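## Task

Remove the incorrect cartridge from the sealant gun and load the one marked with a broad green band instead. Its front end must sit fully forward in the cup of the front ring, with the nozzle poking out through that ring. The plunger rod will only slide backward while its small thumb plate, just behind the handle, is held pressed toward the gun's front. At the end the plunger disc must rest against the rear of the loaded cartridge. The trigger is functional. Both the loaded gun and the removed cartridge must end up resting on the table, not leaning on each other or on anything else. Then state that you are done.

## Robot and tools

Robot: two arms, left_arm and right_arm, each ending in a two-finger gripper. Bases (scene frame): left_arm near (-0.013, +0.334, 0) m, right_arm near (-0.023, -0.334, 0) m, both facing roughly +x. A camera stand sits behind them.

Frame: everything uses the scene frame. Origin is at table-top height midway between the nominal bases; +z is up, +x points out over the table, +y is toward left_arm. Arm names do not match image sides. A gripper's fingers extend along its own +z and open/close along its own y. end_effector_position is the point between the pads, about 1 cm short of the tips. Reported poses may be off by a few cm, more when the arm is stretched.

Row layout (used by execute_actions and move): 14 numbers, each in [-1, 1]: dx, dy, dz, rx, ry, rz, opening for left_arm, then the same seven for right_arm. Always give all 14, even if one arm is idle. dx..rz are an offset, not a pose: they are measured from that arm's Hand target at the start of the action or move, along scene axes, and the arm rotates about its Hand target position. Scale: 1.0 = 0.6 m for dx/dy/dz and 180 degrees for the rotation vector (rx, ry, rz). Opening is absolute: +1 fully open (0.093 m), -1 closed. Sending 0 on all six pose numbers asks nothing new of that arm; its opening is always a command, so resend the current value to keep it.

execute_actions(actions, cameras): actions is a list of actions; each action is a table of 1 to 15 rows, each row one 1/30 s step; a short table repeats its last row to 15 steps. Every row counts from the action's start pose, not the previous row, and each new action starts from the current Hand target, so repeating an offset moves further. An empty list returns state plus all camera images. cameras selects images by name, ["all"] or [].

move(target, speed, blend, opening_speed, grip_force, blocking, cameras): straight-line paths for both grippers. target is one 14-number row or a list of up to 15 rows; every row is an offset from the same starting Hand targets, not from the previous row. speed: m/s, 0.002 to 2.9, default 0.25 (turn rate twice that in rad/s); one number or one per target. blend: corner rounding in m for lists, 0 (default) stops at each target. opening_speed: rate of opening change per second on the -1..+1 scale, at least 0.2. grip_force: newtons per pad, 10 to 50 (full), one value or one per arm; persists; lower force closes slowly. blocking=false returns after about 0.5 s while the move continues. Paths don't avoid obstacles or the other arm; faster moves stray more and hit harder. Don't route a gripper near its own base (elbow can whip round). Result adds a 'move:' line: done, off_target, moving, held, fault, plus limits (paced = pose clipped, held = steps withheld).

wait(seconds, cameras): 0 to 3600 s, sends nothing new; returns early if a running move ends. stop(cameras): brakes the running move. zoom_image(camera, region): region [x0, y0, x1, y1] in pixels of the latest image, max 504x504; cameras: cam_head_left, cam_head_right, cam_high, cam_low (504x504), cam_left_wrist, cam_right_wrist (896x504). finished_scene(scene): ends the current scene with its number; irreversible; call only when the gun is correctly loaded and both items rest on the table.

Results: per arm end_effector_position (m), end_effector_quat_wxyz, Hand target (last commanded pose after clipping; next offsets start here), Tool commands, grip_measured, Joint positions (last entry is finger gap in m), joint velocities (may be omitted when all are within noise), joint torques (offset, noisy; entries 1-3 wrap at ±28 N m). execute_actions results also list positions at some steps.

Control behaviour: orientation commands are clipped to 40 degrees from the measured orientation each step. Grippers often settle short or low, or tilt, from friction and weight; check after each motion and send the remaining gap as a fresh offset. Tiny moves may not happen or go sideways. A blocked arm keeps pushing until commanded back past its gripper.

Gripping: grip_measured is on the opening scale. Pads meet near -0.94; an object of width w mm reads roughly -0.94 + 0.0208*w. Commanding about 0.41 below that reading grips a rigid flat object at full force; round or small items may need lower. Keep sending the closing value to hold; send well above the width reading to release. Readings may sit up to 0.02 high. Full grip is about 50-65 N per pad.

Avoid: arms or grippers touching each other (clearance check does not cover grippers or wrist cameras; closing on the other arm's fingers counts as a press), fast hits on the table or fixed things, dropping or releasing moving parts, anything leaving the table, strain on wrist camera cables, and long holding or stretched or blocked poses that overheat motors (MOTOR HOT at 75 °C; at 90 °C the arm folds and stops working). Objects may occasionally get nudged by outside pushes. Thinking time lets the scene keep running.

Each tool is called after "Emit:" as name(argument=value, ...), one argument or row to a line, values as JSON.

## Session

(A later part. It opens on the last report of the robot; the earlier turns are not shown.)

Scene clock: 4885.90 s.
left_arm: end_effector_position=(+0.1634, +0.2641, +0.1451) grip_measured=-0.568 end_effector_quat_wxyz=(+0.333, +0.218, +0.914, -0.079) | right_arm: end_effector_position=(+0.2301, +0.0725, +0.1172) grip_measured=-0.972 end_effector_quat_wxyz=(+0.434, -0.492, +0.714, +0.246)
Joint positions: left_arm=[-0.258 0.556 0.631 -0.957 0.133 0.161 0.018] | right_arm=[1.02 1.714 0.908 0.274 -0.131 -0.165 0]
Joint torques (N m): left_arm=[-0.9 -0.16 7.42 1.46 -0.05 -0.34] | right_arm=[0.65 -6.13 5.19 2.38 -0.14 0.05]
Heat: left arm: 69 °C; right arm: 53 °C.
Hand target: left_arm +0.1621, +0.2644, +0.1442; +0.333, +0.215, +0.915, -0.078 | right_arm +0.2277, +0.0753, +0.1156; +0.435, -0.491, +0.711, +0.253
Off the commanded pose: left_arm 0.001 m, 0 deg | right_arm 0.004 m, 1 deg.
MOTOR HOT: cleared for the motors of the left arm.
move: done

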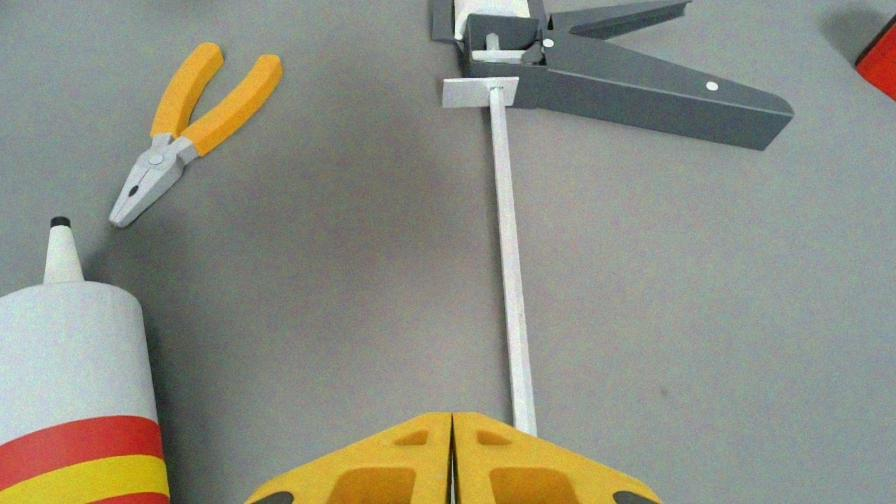

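Emit:
move(
  target=[
    [0,0,0,0,0,0,-0.57,0.21,0.33,-0.04,0,0,0.0,-1],
  ],
  speed=0.2,
  cameras=["cam_right_wrist"],
)

Emit:
zoom_image(
  camera="cam_right_wrist",
  region=[300, 150, 700, 450],
)

Scene clock: 4903.43 s.
left_arm: end_effector_position=(+0.1634, +0.2642, +0.1451) grip_measured=-0.568 end_effector_quat_wxyz=(+0.333, +0.218, +0.914, -0.079) | right_arm: end_effector_position=(+0.3541, +0.2689, +0.0878) grip_measured=-0.972 end_effector_quat_wxyz=(+0.431, -0.493, +0.713, +0.251)
Joint positions: left_arm=[-0.258 0.556 0.631 -0.957 0.133 0.161 0.018] | right_arm=[1.033 2.647 2.291 -0.175 -0.131 -0.156 0]
Joint torques (N m): left_arm=[-0.92 -0.1 7.43 1.45 -0.05 -0.32] | right_arm=[0.66 -12.16 8.79 2.07 -0.03 0.02]
Heat: left arm: 62 °C; right arm: 52 °C.
Hand target: left_arm +0.1622, +0.2644, +0.1442; +0.333, +0.215, +0.915, -0.078 | right_arm +0.3536, +0.2733, +0.0917; +0.435, -0.491, +0.711, +0.253
Off the commanded pose: left_arm 0.002 m, 0 deg | right_arm 0.006 m, 1 deg.
move: done

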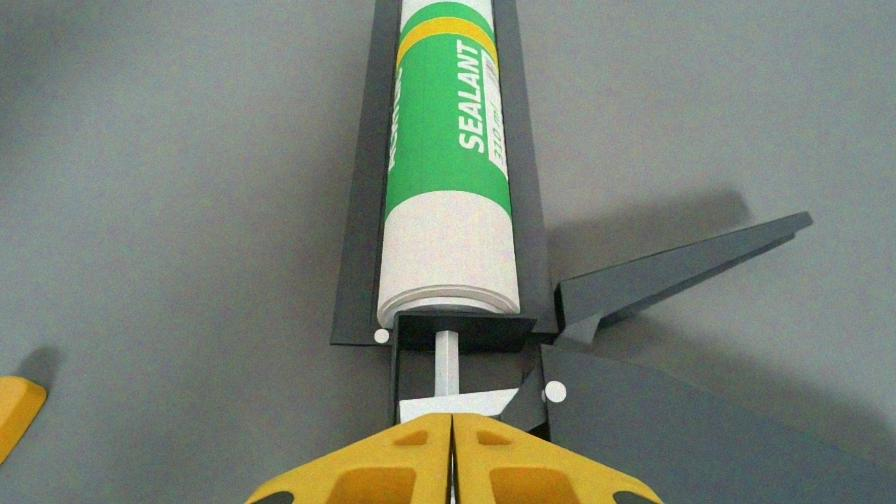

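Scaled by 1.260.

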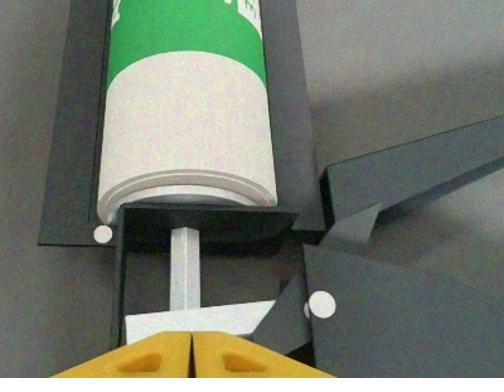

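Emit:
move(
  target=[
    [0,0,0,0,0,0,-0.57,-0.2,-0.3,0.04,0,0,0.0,-1],
    [0,0,0,0,0,0,-0.57,-0.3,-0.7,0.1,-0.15,0.07,0.0,-1],
  ],
  speed=0.3,
  blend=0.05,
  cameras=["cam_low","cam_high"],
)

Emit:
zoom_image(
  camera="cam_low",
  region=[360, 260, 490, 360],
)

Scene clock: 4961.20 s.
left_arm: end_effector_position=(+0.1634, +0.2642, +0.1451) grip_measured=-0.568 end_effector_quat_wxyz=(+0.333, +0.218, +0.914, -0.079) | right_arm: end_effector_position=(+0.1710, -0.1492, +0.1418) grip_measured=-0.972 end_effector_quat_wxyz=(+0.219, -0.546, +0.798, +0.127)
Joint positions: left_arm=[-0.258 0.556 0.631 -0.957 0.133 0.161 0.018] | right_arm=[0.658 1.135 0.904 -0.886 -0.247 -0.538 0]
Joint torques (N m): left_arm=[-0.94 -0.12 7.46 1.45 -0.04 -0.32] | right_arm=[-0.16 -2.61 8.16 1.16 -0.3 -0.11]
Heat: left arm: 52 °C; right arm: 69 °C.
Hand target: left_arm +0.1622, +0.2644, +0.1442; +0.333, +0.215, +0.915, -0.078 | right_arm +0.1737, -0.1467, +0.1518; +0.229, -0.548, +0.794, +0.132
Off the commanded pose: left_arm 0.002 m, 0 deg | right_arm 0.011 m, 1 deg.
move: off_target (right_arm)
Images, in order (width x height): cam_high 504x504, cam_low 504x504.

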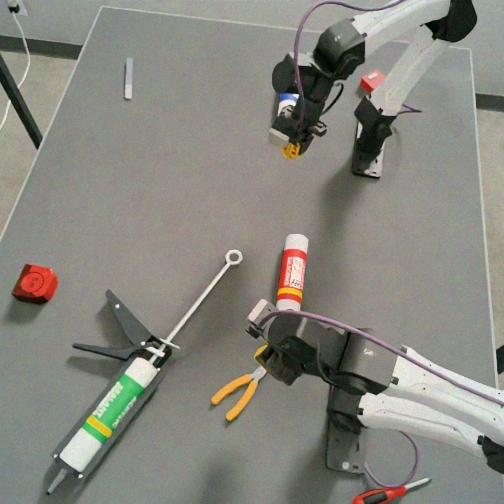

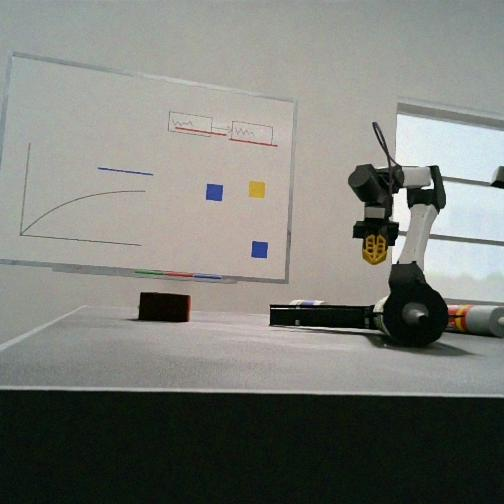

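Scaled by 3.877.

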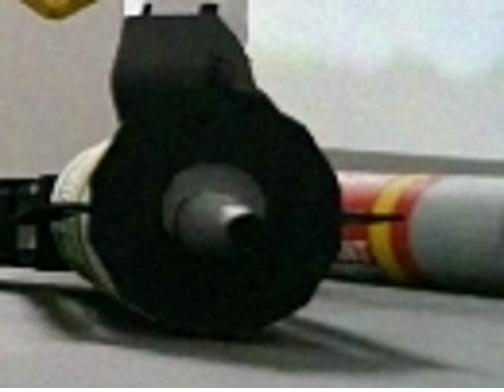

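Emit:
move(
  target=[
    [0.4963,0.3043,0.0,-0.0846,0.2326,0.4922,0.22,0,0,0,0,0,0.0,-1],
  ],
  speed=0.35,
  cameras=["cam_left_wrist"],
)

Scene clock: 4973.73 s.
left_arm: end_effector_position=(+0.4585, +0.4427, +0.1431) grip_measured=+0.218 end_effector_quat_wxyz=(+0.067, -0.536, +0.841, -0.027) | right_arm: end_effector_position=(+0.1708, -0.1492, +0.1417) grip_measured=-0.972 end_effector_quat_wxyz=(+0.219, -0.547, +0.798, +0.128)
Joint positions: left_arm=[0.23 2.394 2.518 -1.551 0.007 -0.907 0.056] | right_arm=[0.658 1.135 0.904 -0.887 -0.248 -0.539 0]
Joint torques (N m): left_arm=[0.31 -11.36 9.14 0.33 -0.14 -0.35] | right_arm=[-0.16 -2.61 8.16 1.17 -0.3 -0.12]
Heat: left arm: 52 °C; right arm: 61 °C.
Hand target: left_arm +0.4600, +0.4469, +0.1442; +0.000, -0.547, +0.837, +0.000 | right_arm +0.1737, -0.1467, +0.1518; +0.228, -0.548, +0.794, +0.132
Off the commanded pose: left_arm 0.005 m, 8 deg | right_arm 0.011 m, 1 deg.
joint sent to its limit (left arm) — joint 4 (wrist pitch), lower limit. The joint targets are off in orientation, not in position.
move: off_target (left_arm)

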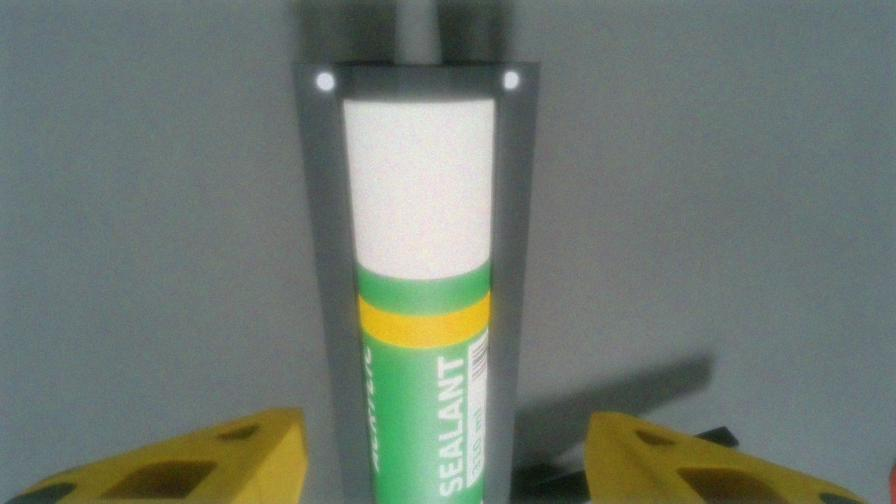

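Emit:
move(
  target=[
    [0.0097,0.0102,-0.135,0,0,0,0.22,0,0,0,0,0,0.0,-1],
  ],
  speed=0.2,
  cameras=["cam_left_wrist"],
)

Scene clock: 4992.43 s.
left_arm: end_effector_position=(+0.4649, +0.4472, +0.0587) grip_measured=+0.218 end_effector_quat_wxyz=(-0.006, -0.541, +0.841, -0.002) | right_arm: end_effector_position=(+0.1708, -0.1492, +0.1417) grip_measured=-0.972 end_effector_quat_wxyz=(+0.219, -0.547, +0.798, +0.128)
Joint positions: left_arm=[0.237 2.605 2.575 -1.55 0.007 -0.908 0.056] | right_arm=[0.658 1.135 0.904 -0.887 -0.248 -0.539 0]
Joint torques (N m): left_arm=[0.66 -13.12 9.14 -0.03 -0.14 -0.25] | right_arm=[-0.16 -2.61 8.14 1.17 -0.3 -0.12]
Heat: left arm: 58 °C; right arm: 53 °C.
Hand target: left_arm +0.4658, +0.4530, +0.0632; +0.000, -0.547, +0.837, -0.001 | right_arm +0.1737, -0.1467, +0.1518; +0.228, -0.548, +0.794, +0.132
Off the commanded pose: left_arm 0.007 m, 1 deg | right_arm 0.011 m, 1 deg.
joint sent to its limit (left arm) — joint 4 (wrist pitch), lower limit. The joint targets still meet the commanded pose.
move: done

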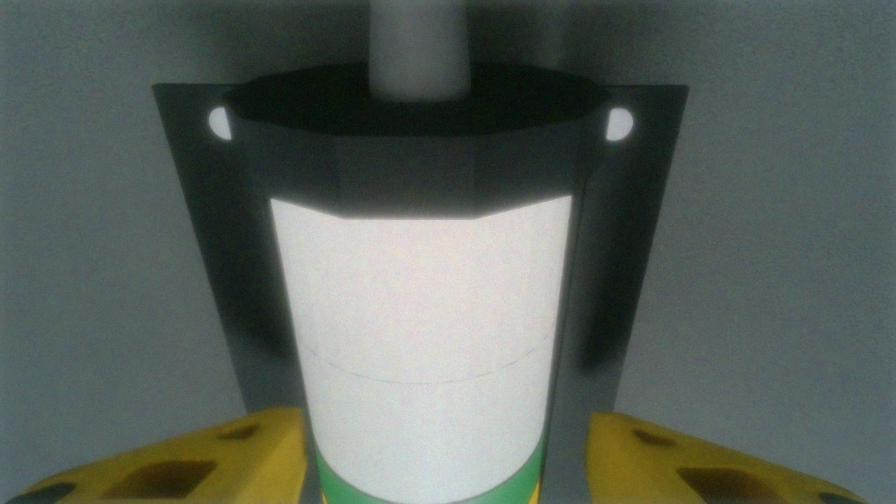

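Emit:
move(
  target=[
    [-0.0055,0.0025,-0.028,0,0,0,0.22,0,0,0,0,0,0.0,-1],
  ],
  speed=0.1,
  cameras=["cam_left_wrist"],
)

Scene clock: 5005.87 s.
left_arm: end_effector_position=(+0.4614, +0.4495, +0.0481) grip_measured=+0.218 end_effector_quat_wxyz=(-0.008, -0.544, +0.839, -0.003) | right_arm: end_effector_position=(+0.1708, -0.1492, +0.1417) grip_measured=-0.972 end_effector_quat_wxyz=(+0.219, -0.547, +0.798, +0.128)
Joint positions: left_arm=[0.245 2.569 2.463 -1.479 0.012 -0.908 0.056] | right_arm=[0.658 1.135 0.904 -0.887 -0.248 -0.539 0]
Joint torques (N m): left_arm=[0.36 -14.31 4.36 0.38 -0.19 -0.22] | right_arm=[-0.16 -2.61 8.16 1.17 -0.3 -0.12]
Heat: left arm: 62 °C; right arm: 50 °C.
Hand target: left_arm +0.4624, +0.4546, +0.0464; +0.000, -0.547, +0.837, +0.000 | right_arm +0.1737, -0.1467, +0.1518; +0.228, -0.548, +0.794, +0.132
Off the commanded pose: left_arm 0.005 m, 1 deg | right_arm 0.011 m, 1 deg.
move: done

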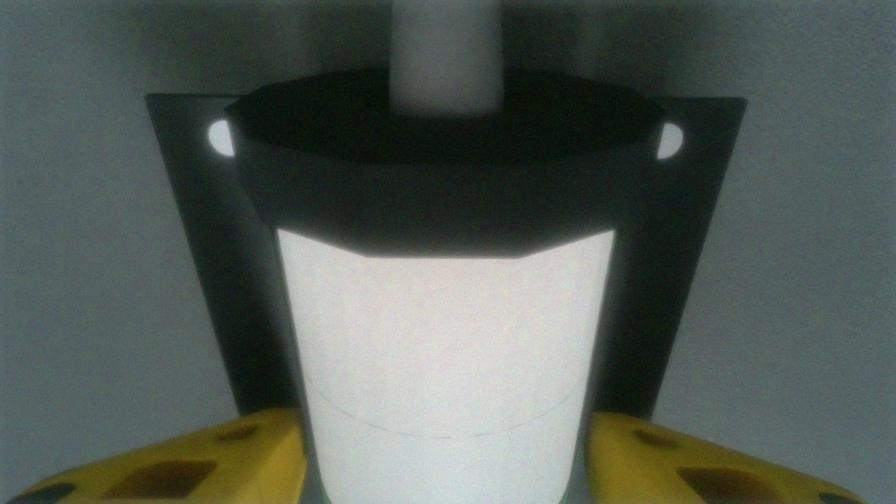

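Emit:
move(
  target=[
    [0.0,0.0,-0.01,0,0,0,0.22,0,0,0,0,0,0.0,-1],
    [0.0,0.0,-0.01,0,0,0,-0.35,0,0,0,0,0,0.0,-1],
  ],
  speed=0.1,
  cameras=["cam_left_wrist"],
)

Scene clock: 5011.07 s.
left_arm: end_effector_position=(+0.4614, +0.4497, +0.0480) grip_measured=-0.264 end_effector_quat_wxyz=(-0.004, -0.544, +0.839, -0.004) | right_arm: end_effector_position=(+0.1708, -0.1492, +0.1417) grip_measured=-0.972 end_effector_quat_wxyz=(+0.219, -0.547, +0.798, +0.128)
Joint positions: left_arm=[0.245 2.552 2.432 -1.456 0.011 -0.908 0.033] | right_arm=[0.658 1.135 0.904 -0.887 -0.248 -0.539 0]
Joint torques (N m): left_arm=[0.35 -13.3 3.97 0.45 -0.17 -0.21] | right_arm=[-0.16 -2.62 8.16 1.17 -0.3 -0.12]
Heat: left arm: 65 °C; right arm: 49 °C.
Hand target: left_arm +0.4625, +0.4546, +0.0406; +0.000, -0.547, +0.837, -0.001 | right_arm +0.1737, -0.1467, +0.1518; +0.228, -0.548, +0.794, +0.132
Off the commanded pose: left_arm 0.009 m, 1 deg | right_arm 0.011 m, 1 deg.
move: done

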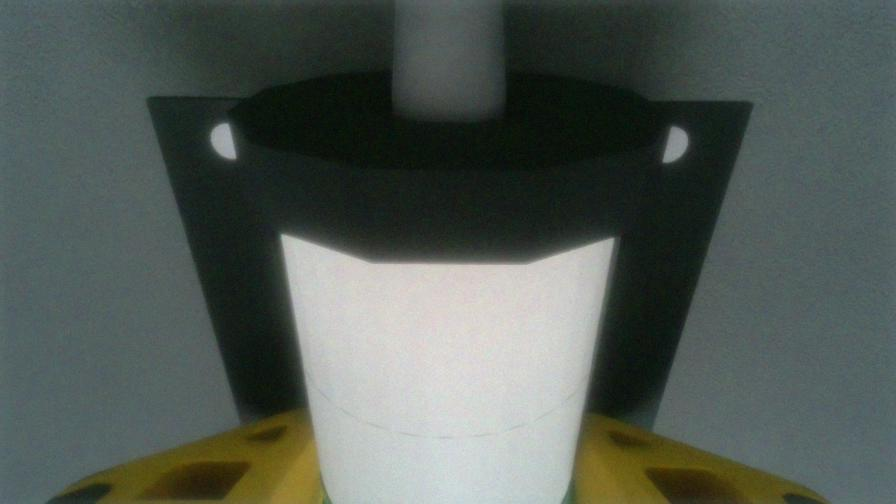

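Emit:
move(
  target=[
    [0.0,0.0,0.03,0,0,0,-0.35,0,0,0,0,0,0.0,-1],
  ],
  speed=0.08,
  cameras=["cam_left_wrist","cam_low"],
)

Emit:
zoom_image(
  camera="cam_low",
  region=[360, 260, 490, 360],
)

Scene clock: 5018.90 s.
left_arm: end_effector_position=(+0.4612, +0.4497, +0.0508) grip_measured=-0.240 end_effector_quat_wxyz=(-0.006, -0.544, +0.839, -0.004) | right_arm: end_effector_position=(+0.1708, -0.1492, +0.1417) grip_measured=-0.972 end_effector_quat_wxyz=(+0.219, -0.547, +0.798, +0.128)
Joint positions: left_arm=[0.245 2.562 2.461 -1.48 0.011 -0.908 0.034] | right_arm=[0.658 1.135 0.904 -0.887 -0.248 -0.539 0]
Joint torques (N m): left_arm=[0.36 -13.05 10.3 -0.12 -0.17 -0.21] | right_arm=[-0.16 -2.61 8.14 1.17 -0.29 -0.12]
Heat: left arm: 69 °C; right arm: 48 °C.
Hand target: left_arm +0.4624, +0.4546, +0.0585; +0.000, -0.547, +0.837, +0.000 | right_arm +0.1737, -0.1467, +0.1518; +0.228, -0.548, +0.794, +0.132
Off the commanded pose: left_arm 0.009 m, 1 deg | right_arm 0.011 m, 1 deg.
move: done
Images, in order (width x height): cam_low 504x504, cam_left_wrist 896x504.

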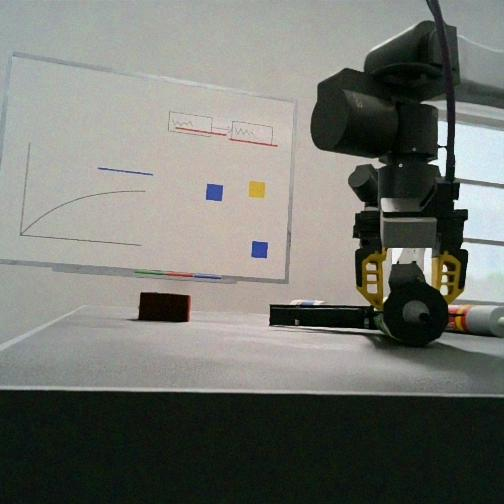

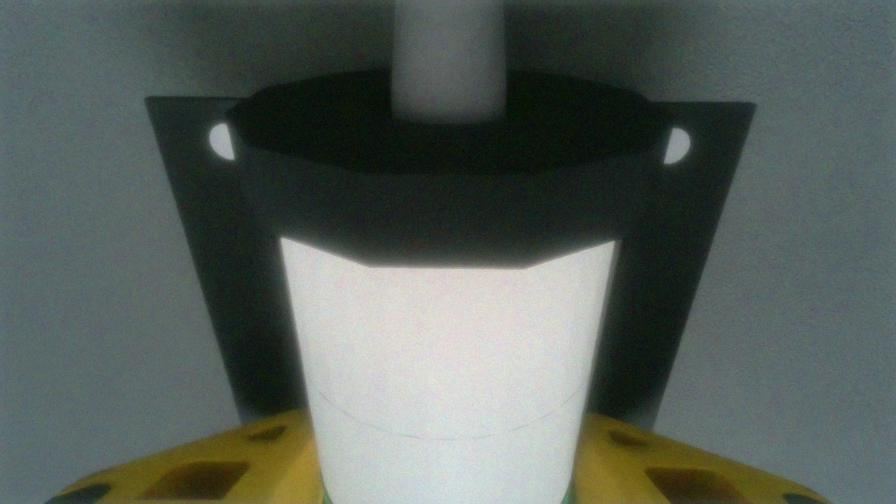

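Scaled by 3.877.

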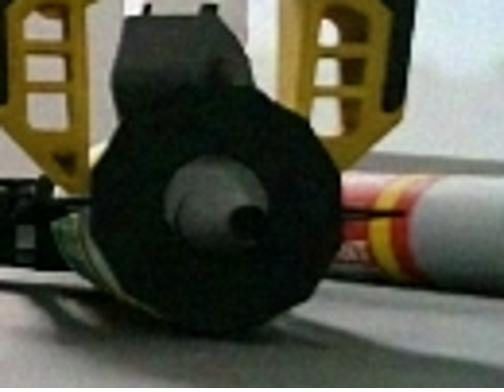

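Emit:
move(
  target=[
    [0.011,0.026,-0.002,0,0,0,-0.35,0,0,0,0,0,0.0,-1],
  ],
  speed=0.08,
  cameras=["cam_left_wrist","cam_low"],
)

Emit:
zoom_image(
  camera="cam_low",
  region=[360, 260, 490, 360],
)

Scene clock: 5033.03 s.
left_arm: end_effector_position=(+0.4635, +0.4525, +0.0500) grip_measured=-0.240 end_effector_quat_wxyz=(-0.019, -0.543, +0.839, -0.008) | right_arm: end_effector_position=(+0.1708, -0.1492, +0.1417) grip_measured=-0.972 end_effector_quat_wxyz=(+0.219, -0.547, +0.798, +0.128)
Joint positions: left_arm=[0.255 2.642 2.611 -1.569 0.028 -0.896 0.034] | right_arm=[0.658 1.135 0.904 -0.887 -0.248 -0.539 0]
Joint torques (N m): left_arm=[1.92 -13.2 10.35 0.13 -0.32 -0.06] | right_arm=[-0.16 -2.61 8.14 1.16 -0.3 -0.12]
Heat: left arm: 71 °C; right arm: 46 °C.
Hand target: left_arm +0.4691, +0.4702, +0.0573; +0.000, -0.547, +0.837, -0.001 | right_arm +0.1737, -0.1467, +0.1518; +0.228, -0.548, +0.794, +0.132
Off the commanded pose: left_arm 0.020 m, 2 deg | right_arm 0.011 m, 1 deg.
joint read past its limit (left arm) — joint 4 (wrist pitch), lower limit.
joint sent to its limit (left arm) — joint 4 (wrist pitch), lower limit. The joint targets still meet the commanded pose.
move: off_target (left_arm)
Images, in order (width x height): cam_low 504x504, cam_left_wrist 896x504.

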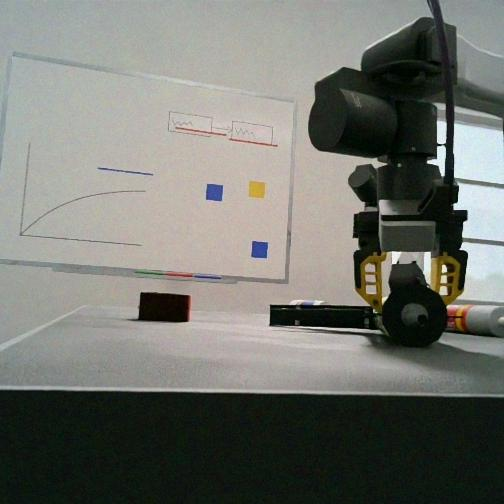

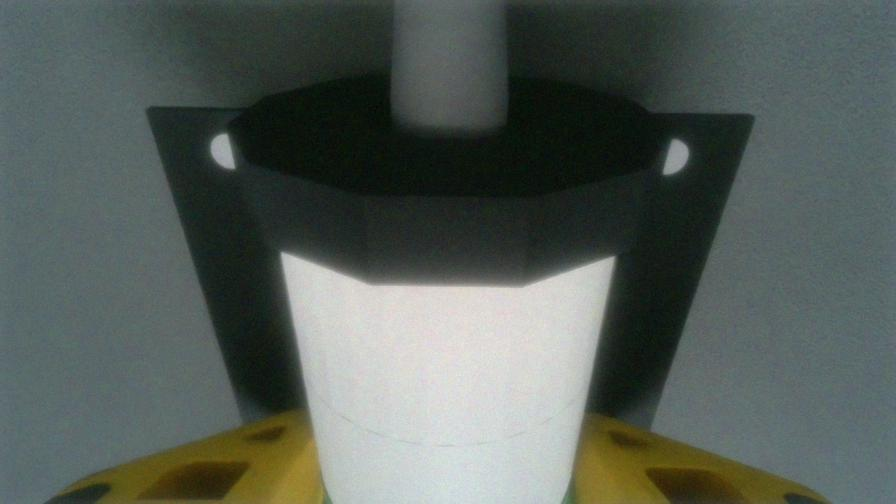

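Scaled by 3.877.

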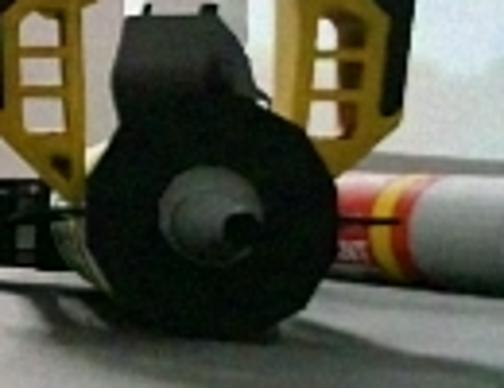

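Emit:
move(
  target=[
    [0.013,0.03,0.002,0,0,0,-0.35,0,0,0,0,0,0.0,-1],
  ],
  speed=0.08,
  cameras=["cam_left_wrist","cam_low"],
)

Emit:
move(
  target=[
    [0.013,0.03,0.002,0,0,0,-0.35,0,0,0,0,0,0.0,-1],
  ],
  speed=0.08,
  cameras=["cam_left_wrist","cam_low"],
)

Emit:
zoom_image(
  camera="cam_low",
  region=[360, 260, 490, 360],
)

Scene clock: 5040.30 s.
left_arm: end_effector_position=(+0.4681, +0.4722, +0.0514) grip_measured=-0.240 end_effector_quat_wxyz=(-0.005, -0.547, +0.837, -0.016) | right_arm: end_effector_position=(+0.1708, -0.1492, +0.1417) grip_measured=-0.972 end_effector_quat_wxyz=(+0.219, -0.547, +0.798, +0.128)
Joint positions: left_arm=[0.293 2.682 2.695 -1.584 0.034 -0.867 0.034] | right_arm=[0.658 1.135 0.904 -0.887 -0.248 -0.539 0]
Joint torques (N m): left_arm=[1.24 -13.26 10.28 0.33 -0.36 -0.06] | right_arm=[-0.16 -2.61 8.16 1.17 -0.3 -0.12]
Heat: left arm: 74 °C; right arm: 45 °C.
Hand target: left_arm +0.4768, +0.4883, +0.0584; +0.000, -0.547, +0.837, +0.000 | right_arm +0.1737, -0.1467, +0.1518; +0.228, -0.548, +0.794, +0.132
Off the commanded pose: left_arm 0.020 m, 2 deg | right_arm 0.011 m, 1 deg.
joint read past its limit (left arm) — joint 4 (wrist pitch), lower limit.
joint sent to its limit (left arm) — joint 4 (wrist pitch), lower limit. The joint targets are off in orientation, not in position.
move: off_target (left_arm)
Images, in order (width x height): cam_low 504x504, cam_left_wrist 896x504.

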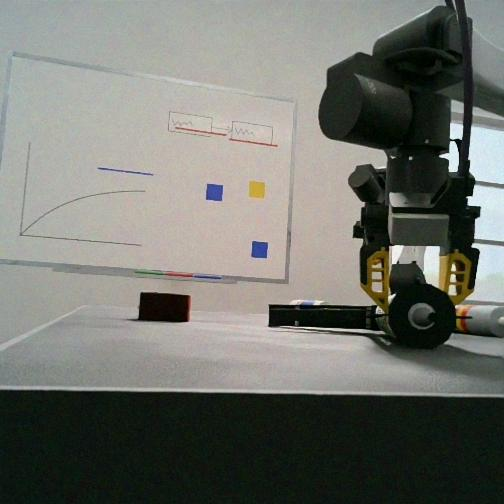

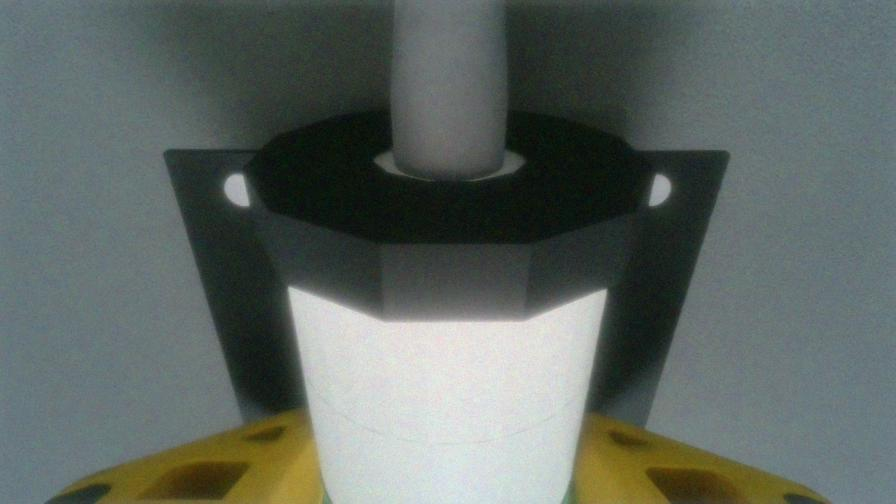

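Scene clock: 5041.07 s.
left_arm: end_effector_position=(+0.4758, +0.4853, +0.0519) grip_measured=-0.240 end_effector_quat_wxyz=(+0.013, -0.544, +0.839, -0.023) | right_arm: end_effector_position=(+0.1708, -0.1492, +0.1417) grip_measured=-0.972 end_effector_quat_wxyz=(+0.219, -0.547, +0.798, +0.128)
Joint positions: left_arm=[0.314 2.727 2.786 -1.592 0.038 -0.839 0.034] | right_arm=[0.658 1.135 0.904 -0.887 -0.248 -0.539 0]
Joint torques (N m): left_arm=[1.91 -13.37 10.47 0.51 -0.39 -0.06] | right_arm=[-0.17 -2.61 8.16 1.17 -0.3 -0.12]
Heat: left arm: 74 °C; right arm: 45 °C.
Hand target: left_arm +0.4847, +0.5063, +0.0597; +0.000, -0.547, +0.837, -0.001 | right_arm +0.1737, -0.1467, +0.1518; +0.228, -0.548, +0.794, +0.132
Off the commanded pose: left_arm 0.024 m, 3 deg | right_arm 0.011 m, 1 deg.
joint read past its limit (left arm) — joint 4 (wrist pitch), lower limit.
joint sent to its limit (left arm) — joint 4 (wrist pitch), lower limit. The joint targets are off in orientation, not in position.
move: off_target (left_arm)
Images, in order (width x height): cam_low 504x504, cam_left_wrist 896x504.

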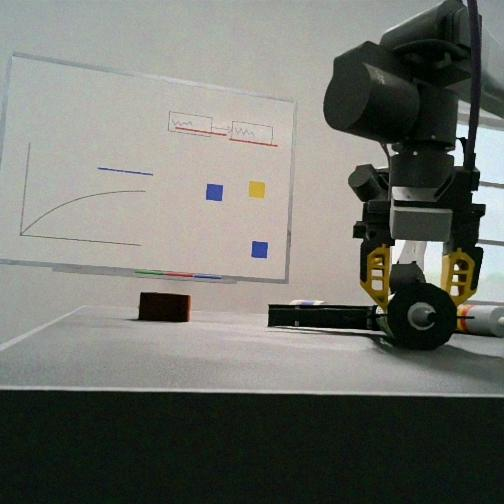

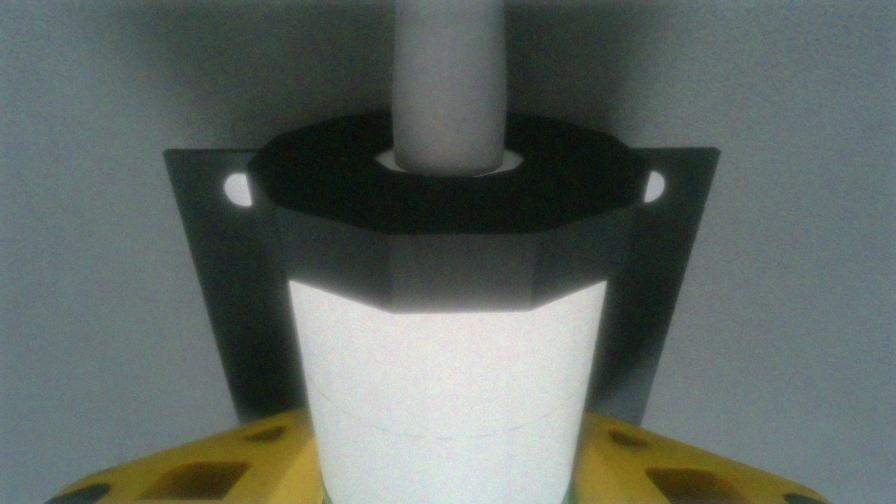

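Scaled by 3.877.

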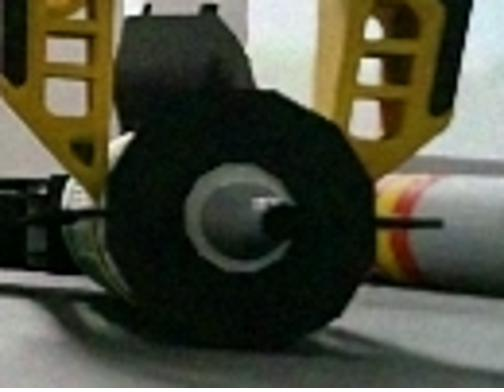

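Emit:
move(
  target=[
    [-0.011,-0.036,-0.005,0,0,0,-0.35,0,0,0,0,0,0.0,-1],
    [-0.011,-0.036,-0.005,0,0,0,0.25,0,0,0,0,0,0.0,-1],
    [-0.015,-0.045,0.15,0,0,0,0.25,0,0,0,0,0,0.0,-1],
    [-0.4,-0.45,0.15,0,0,0.05,0.25,0,0,0,0,0,0.0,-1],
  ],
  speed=0.2,
  cameras=["cam_low","cam_high","cam_head_left"],
)

Emit:
zoom_image(
  camera="cam_low",
  region=[360, 260, 490, 360],
)

Scene clock: 5051.10 s.
left_arm: end_effector_position=(+0.2506, +0.2343, +0.1457) grip_measured=+0.248 end_effector_quat_wxyz=(-0.002, -0.605, +0.796, +0.000) | right_arm: end_effector_position=(+0.1708, -0.1492, +0.1417) grip_measured=-0.972 end_effector_quat_wxyz=(+0.219, -0.547, +0.798, +0.128)
Joint positions: left_arm=[-0.358 1.611 1.414 -1.376 0.004 -1.659 0.057] | right_arm=[0.658 1.135 0.904 -0.887 -0.248 -0.539 0]
Joint torques (N m): left_arm=[-0.47 -8.66 5.71 -0.04 -0.13 -0.38] | right_arm=[-0.16 -2.62 8.16 1.17 -0.3 -0.12]
Heat: left arm: 75 °C; right arm: 46 °C. Fold the left arm in close to its base, or ease its load, before you think long.
Hand target: left_arm +0.2447, +0.2362, +0.1498; +0.000, -0.611, +0.792, -0.001 | right_arm +0.1737, -0.1467, +0.1518; +0.228, -0.548, +0.794, +0.132
Off the commanded pose: left_arm 0.007 m, 1 deg | right_arm 0.011 m, 1 deg.
MOTOR HOT: joint 2 (shoulder) of the left arm reports 75 °C; the controller's stop level is 90 °C. To cool a motor, set the load down, stop pushing, or move to a pose that needs little force.
move: done
Images, in order (width x height): cam_head_left 504x504, cam_high 504x504, cam_low 504x504.

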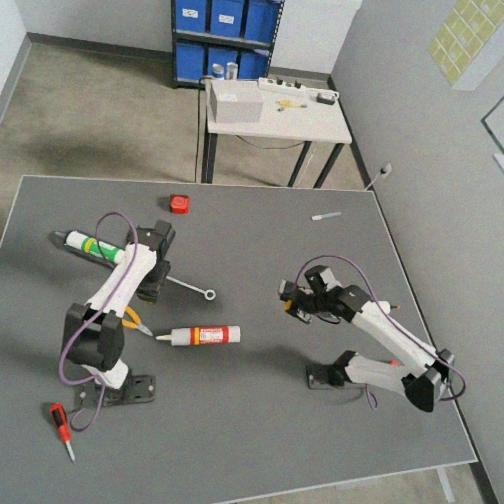

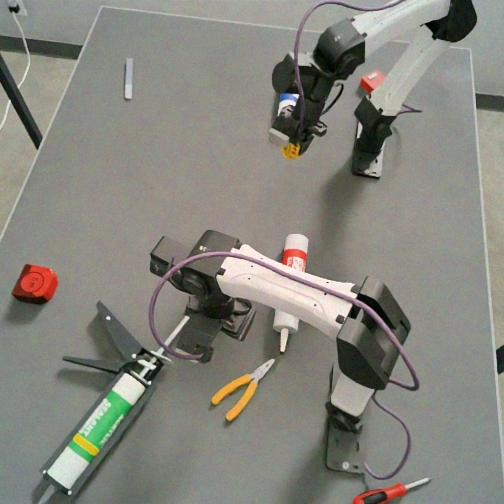

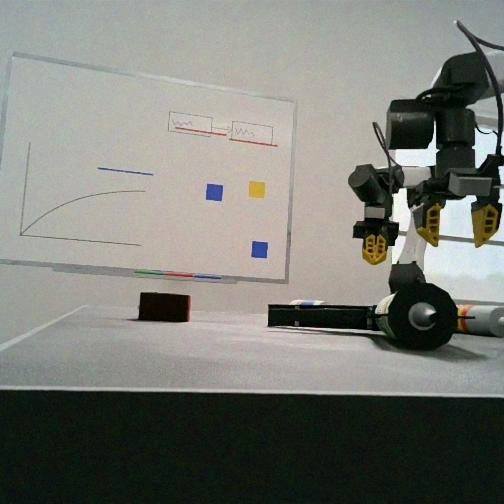

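Scaled by 3.877.

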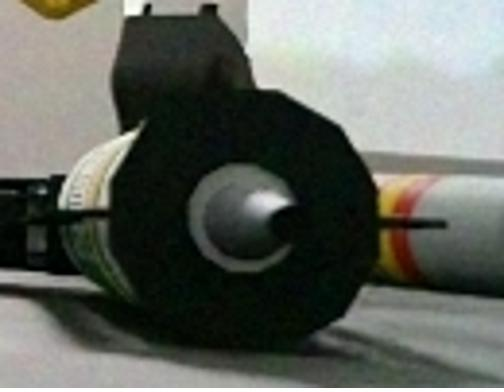

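Emit:
move(
  target=[
    [-0.15,0.05,0,0,0,0,0.25,0.09,0.345,-0.06,0.15,-0.07,0.0,-0.3],
  ],
  speed=0.3,
  cameras=["cam_right_wrist"],
)

Scene clock: 5062.73 s.
left_arm: end_effector_position=(+0.1603, +0.2649, +0.1505) grip_measured=+0.248 end_effector_quat_wxyz=(+0.001, -0.607, +0.795, -0.006) | right_arm: end_effector_position=(+0.2239, +0.0540, +0.1082) grip_measured=-0.302 end_effector_quat_wxyz=(+0.421, -0.497, +0.716, +0.250)
Joint positions: left_arm=[-0.375 1.237 1.116 -1.438 0.004 -1.681 0.057] | right_arm=[0.993 1.67 0.835 0.28 -0.172 -0.178 0.031]
Joint torques (N m): left_arm=[-0.91 -4.19 5.74 0.03 -0.14 -0.38] | right_arm=[0.69 -5.72 6.89 2.3 0.03 0.04]
Heat: left arm: 71 °C; right arm: 46 °C.
Hand target: left_arm +0.1547, +0.2662, +0.1497; +0.000, -0.611, +0.792, +0.000 | right_arm +0.2277, +0.0604, +0.1157; +0.435, -0.491, +0.711, +0.253
Off the commanded pose: left_arm 0.006 m, 1 deg | right_arm 0.011 m, 2 deg.
MOTOR HOT: cleared for the motors of the left arm.
move: off_target (right_arm)

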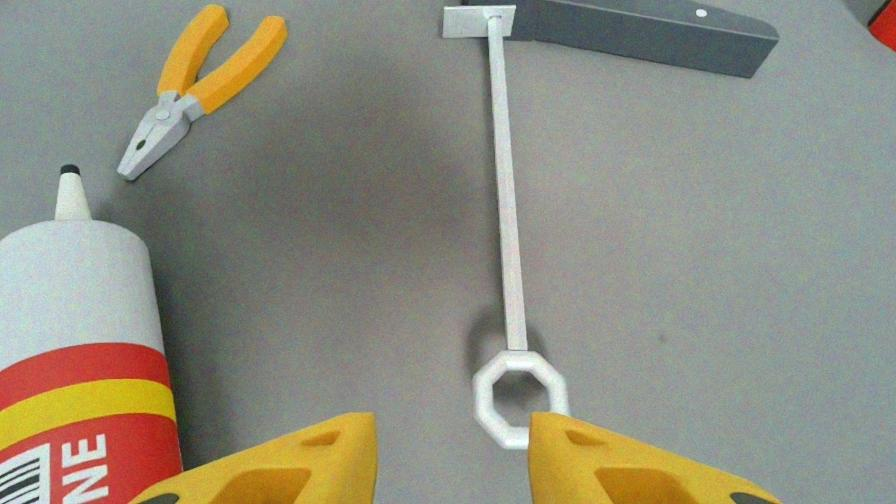

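Emit:
move(
  target=[
    [0,0,0,0,0,0,0.25,0.119,0.1477,-0.06,0,0,0.0,-0.3],
  ],
  speed=0.2,
  cameras=["cam_right_wrist"],
)

Scene clock: 5083.70 s.
left_arm: end_effector_position=(+0.1603, +0.2649, +0.1505) grip_measured=+0.248 end_effector_quat_wxyz=(+0.001, -0.607, +0.795, -0.006) | right_arm: end_effector_position=(+0.2927, +0.1456, +0.0734) grip_measured=-0.302 end_effector_quat_wxyz=(+0.429, -0.494, +0.713, +0.252)
Joint positions: left_arm=[-0.375 1.237 1.116 -1.438 0.004 -1.681 0.057] | right_arm=[0.99 2.124 1.288 0.297 -0.172 -0.177 0.031]
Joint torques (N m): left_arm=[-0.95 -4.33 5.74 -0.01 -0.13 -0.38] | right_arm=[-0.14 -9.16 7.87 2.07 -0.09 -0.03]
Heat: left arm: 62 °C; right arm: 47 °C.
Hand target: left_arm +0.1547, +0.2662, +0.1497; +0.000, -0.611, +0.792, +0.000 | right_arm +0.2990, +0.1490, +0.0796; +0.435, -0.491, +0.711, +0.253
Off the commanded pose: left_arm 0.006 m, 1 deg | right_arm 0.010 m, 1 deg.
move: done

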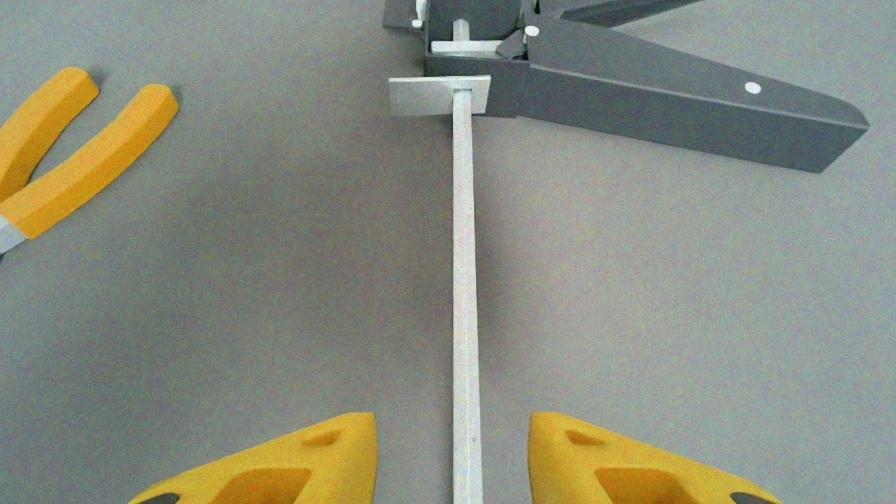

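Emit:
move(
  target=[
    [0,0,0,0,0,0,0.25,0.0055,-0.002,-0.085,0,0,0.0,-0.3],
    [0,0,0,0,0,0,0.25,0.0055,-0.002,-0.085,0,0,0.0,-1],
  ],
  speed=0.15,
  cameras=["cam_right_wrist"],
)

Scene clock: 5090.50 s.
left_arm: end_effector_position=(+0.1603, +0.2649, +0.1505) grip_measured=+0.248 end_effector_quat_wxyz=(+0.001, -0.607, +0.795, -0.006) | right_arm: end_effector_position=(+0.2992, +0.1475, +0.0259) grip_measured=-0.925 end_effector_quat_wxyz=(+0.426, -0.493, +0.715, +0.251)
Joint positions: left_arm=[-0.375 1.237 1.116 -1.438 0.004 -1.681 0.057] | right_arm=[0.981 2.25 1.278 0.427 -0.178 -0.178 0.001]
Joint torques (N m): left_arm=[-0.9 -4.37 5.72 -0.01 -0.13 -0.38] | right_arm=[-0.08 -9.92 5.11 2.36 -0.11 -0.07]
Heat: left arm: 60 °C; right arm: 47 °C.
Hand target: left_arm +0.1547, +0.2662, +0.1497; +0.000, -0.611, +0.792, +0.000 | right_arm +0.3024, +0.1477, +0.0287; +0.435, -0.491, +0.711, +0.253
Off the commanded pose: left_arm 0.006 m, 1 deg | right_arm 0.004 m, 1 deg.
move: done

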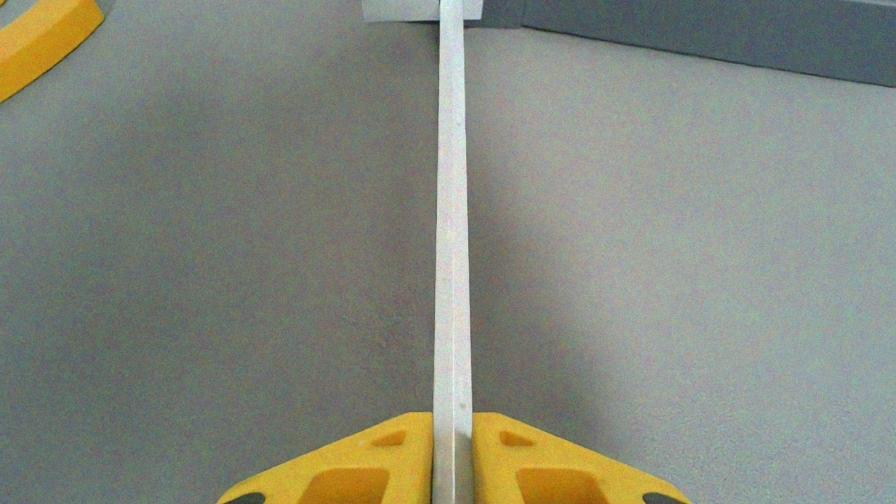

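Gripped. Push forward; watch whether the rod slides relative to gun.

Emit:
move(
  target=[
    [0,0,0,0,0,0,0.25,0.0077,0.0185,0,0,0,0.0,-1],
  ],
  speed=0.04,
  cameras=["cam_right_wrist"],
)

Emit:
move(
  target=[
    [0,0,0,0,0,0,0.25,0.0077,0.0185,0,0,0,0.0,-1],
  ],
  speed=0.04,
  cameras=["cam_right_wrist"],
)

Scene clock: 5097.07 s.
left_arm: end_effector_position=(+0.1603, +0.2649, +0.1505) grip_measured=+0.248 end_effector_quat_wxyz=(+0.001, -0.607, +0.795, -0.006) | right_arm: end_effector_position=(+0.3017, +0.1513, +0.0252) grip_measured=-0.925 end_effector_quat_wxyz=(+0.426, -0.494, +0.715, +0.252)
Joint positions: left_arm=[-0.375 1.237 1.116 -1.438 0.004 -1.681 0.057] | right_arm=[0.981 2.265 1.303 0.416 -0.18 -0.178 0.001]
Joint torques (N m): left_arm=[-0.91 -4.34 5.71 -0.01 -0.13 -0.38] | right_arm=[0.42 -8.7 7.94 2.18 -0.03 -0.03]
Heat: left arm: 58 °C; right arm: 48 °C.
Hand target: left_arm +0.1547, +0.2662, +0.1497; +0.000, -0.611, +0.792, +0.000 | right_arm +0.3070, +0.1588, +0.0287; +0.435, -0.491, +0.711, +0.253
Off the commanded pose: left_arm 0.006 m, 1 deg | right_arm 0.010 m, 1 deg.
move: done

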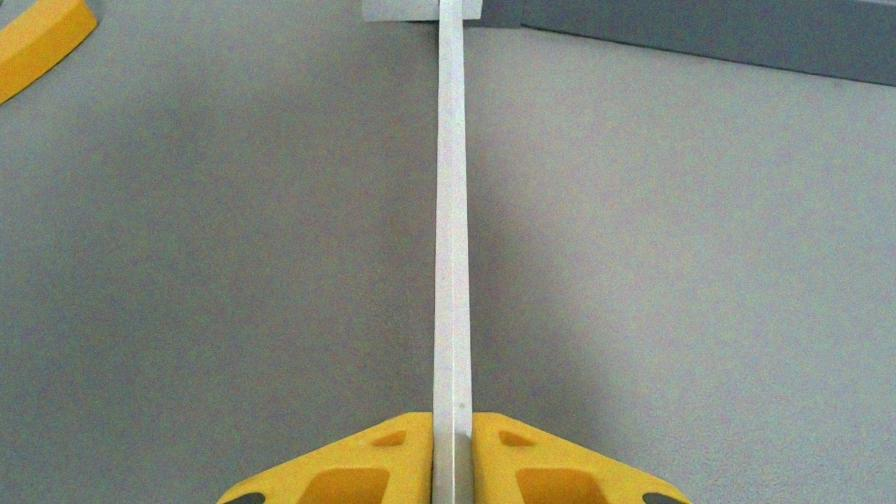

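Scene clock: 5097.77 s.
left_arm: end_effector_position=(+0.1603, +0.2649, +0.1505) grip_measured=+0.248 end_effector_quat_wxyz=(+0.001, -0.607, +0.795, -0.006) | right_arm: end_effector_position=(+0.3082, +0.1609, +0.0244) grip_measured=-0.925 end_effector_quat_wxyz=(+0.425, -0.494, +0.715, +0.252)
Joint positions: left_arm=[-0.375 1.237 1.116 -1.438 0.004 -1.681 0.057] | right_arm=[0.982 2.3 1.366 0.388 -0.18 -0.178 0.001]
Joint torques (N m): left_arm=[-0.88 -4.34 5.72 -0.01 -0.13 -0.37] | right_arm=[0.87 -9.03 8.14 2.16 0.02 0.01]
Heat: left arm: 58 °C; right arm: 48 °C.
Hand target: left_arm +0.1547, +0.2662, +0.1497; +0.000, -0.611, +0.792, +0.000 | right_arm +0.3116, +0.1700, +0.0286; +0.435, -0.491, +0.711, +0.253
Off the commanded pose: left_arm 0.006 m, 1 deg | right_arm 0.011 m, 1 deg.
move: off_target (right_arm)

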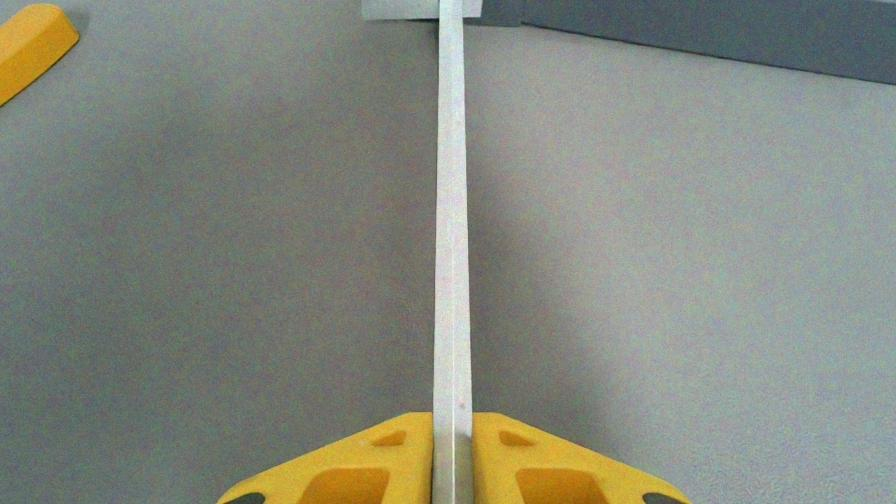

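Emit:
move(
  target=[
    [0.48,0.235,-0.01,0,0,-0.046,0.95,-0.002,-0.005,0,0,0,0.0,-1],
  ],
  speed=0.35,
  cameras=["cam_left_wrist"],
)

Scene clock: 5110.10 s.
left_arm: end_effector_position=(+0.4403, +0.4072, +0.1400) grip_measured=+0.948 end_effector_quat_wxyz=(+0.036, -0.557, +0.830, -0.017) | right_arm: end_effector_position=(+0.3082, +0.1609, +0.0244) grip_measured=-0.925 end_effector_quat_wxyz=(+0.425, -0.494, +0.715, +0.252)
Joint positions: left_arm=[0.162 2.317 2.376 -1.551 0.001 -1.023 0.091] | right_arm=[0.982 2.3 1.366 0.388 -0.18 -0.178 0.001]
Joint torques (N m): left_arm=[-0.21 -11.47 9.17 0.2 -0.1 -0.04] | right_arm=[0.72 -9.72 6.9 2.24 0.01 0]
Heat: left arm: 57 °C; right arm: 52 °C.
Hand target: left_arm +0.4427, +0.4072, +0.1437; +0.000, -0.552, +0.834, +0.000 | right_arm +0.3104, +0.1670, +0.0286; +0.435, -0.491, +0.711, +0.253
Off the commanded pose: left_arm 0.004 m, 5 deg | right_arm 0.008 m, 1 deg.
joint sent to its limit (left arm) — joint 4 (wrist pitch), lower limit. The joint targets are off in orientation, not in position.
move: off_target (left_arm)

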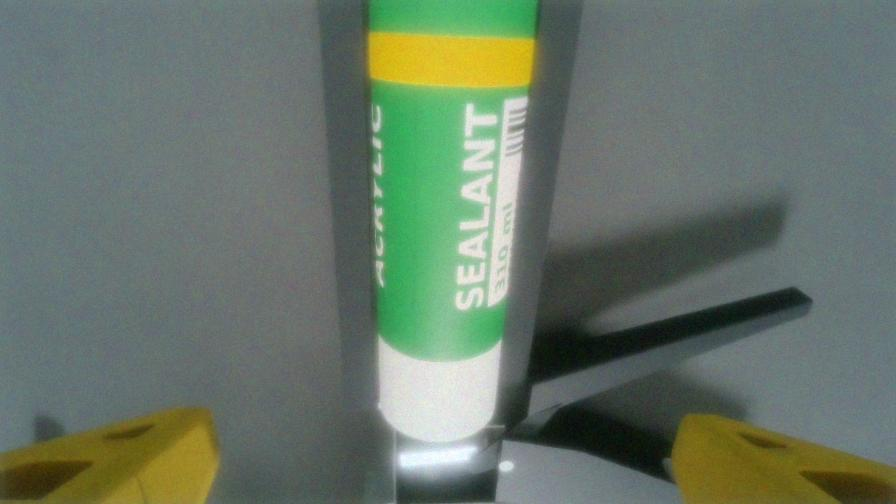

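Emit:
move(
  target=[
    [0.0062,-0.0027,-0.12,0,0,0.0,0.95,0,0,0,0,0,0.0,-1],
  ],
  speed=0.2,
  cameras=["cam_left_wrist"],
)

Scene clock: 5120.03 s.
left_arm: end_effector_position=(+0.4433, +0.4076, +0.0733) grip_measured=+0.948 end_effector_quat_wxyz=(-0.004, -0.557, +0.830, +0.001) | right_arm: end_effector_position=(+0.3082, +0.1609, +0.0244) grip_measured=-0.925 end_effector_quat_wxyz=(+0.425, -0.494, +0.715, +0.252)
Joint positions: left_arm=[0.162 2.391 2.238 -1.426 0.001 -1.023 0.091] | right_arm=[0.982 2.3 1.366 0.388 -0.18 -0.178 0.001]
Joint torques (N m): left_arm=[-0.68 -12.03 6.86 0.2 -0.1 -0.11] | right_arm=[0.72 -9.72 6.89 2.23 0.01 0]
Heat: left arm: 61 °C; right arm: 54 °C.
Hand target: left_arm +0.4465, +0.4056, +0.0717; +0.000, -0.552, +0.834, +0.000 | right_arm +0.3104, +0.1670, +0.0286; +0.435, -0.491, +0.711, +0.253
Off the commanded pose: left_arm 0.004 m, 1 deg | right_arm 0.008 m, 1 deg.
move: done

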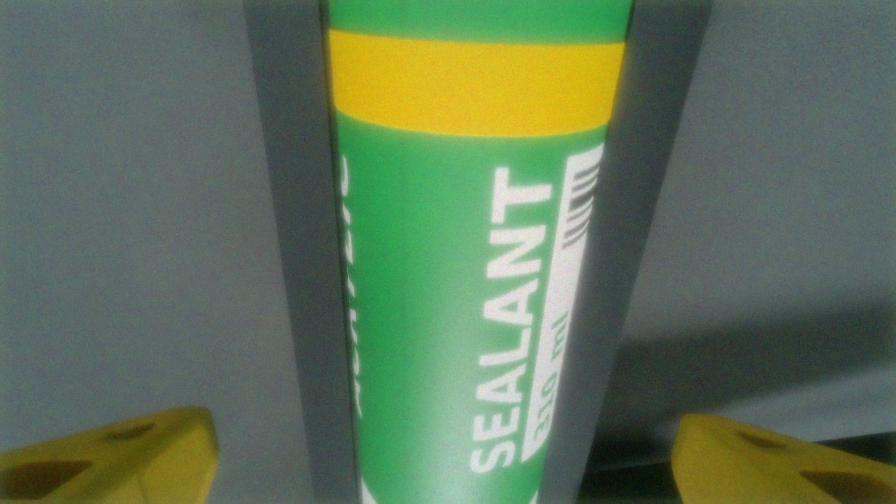

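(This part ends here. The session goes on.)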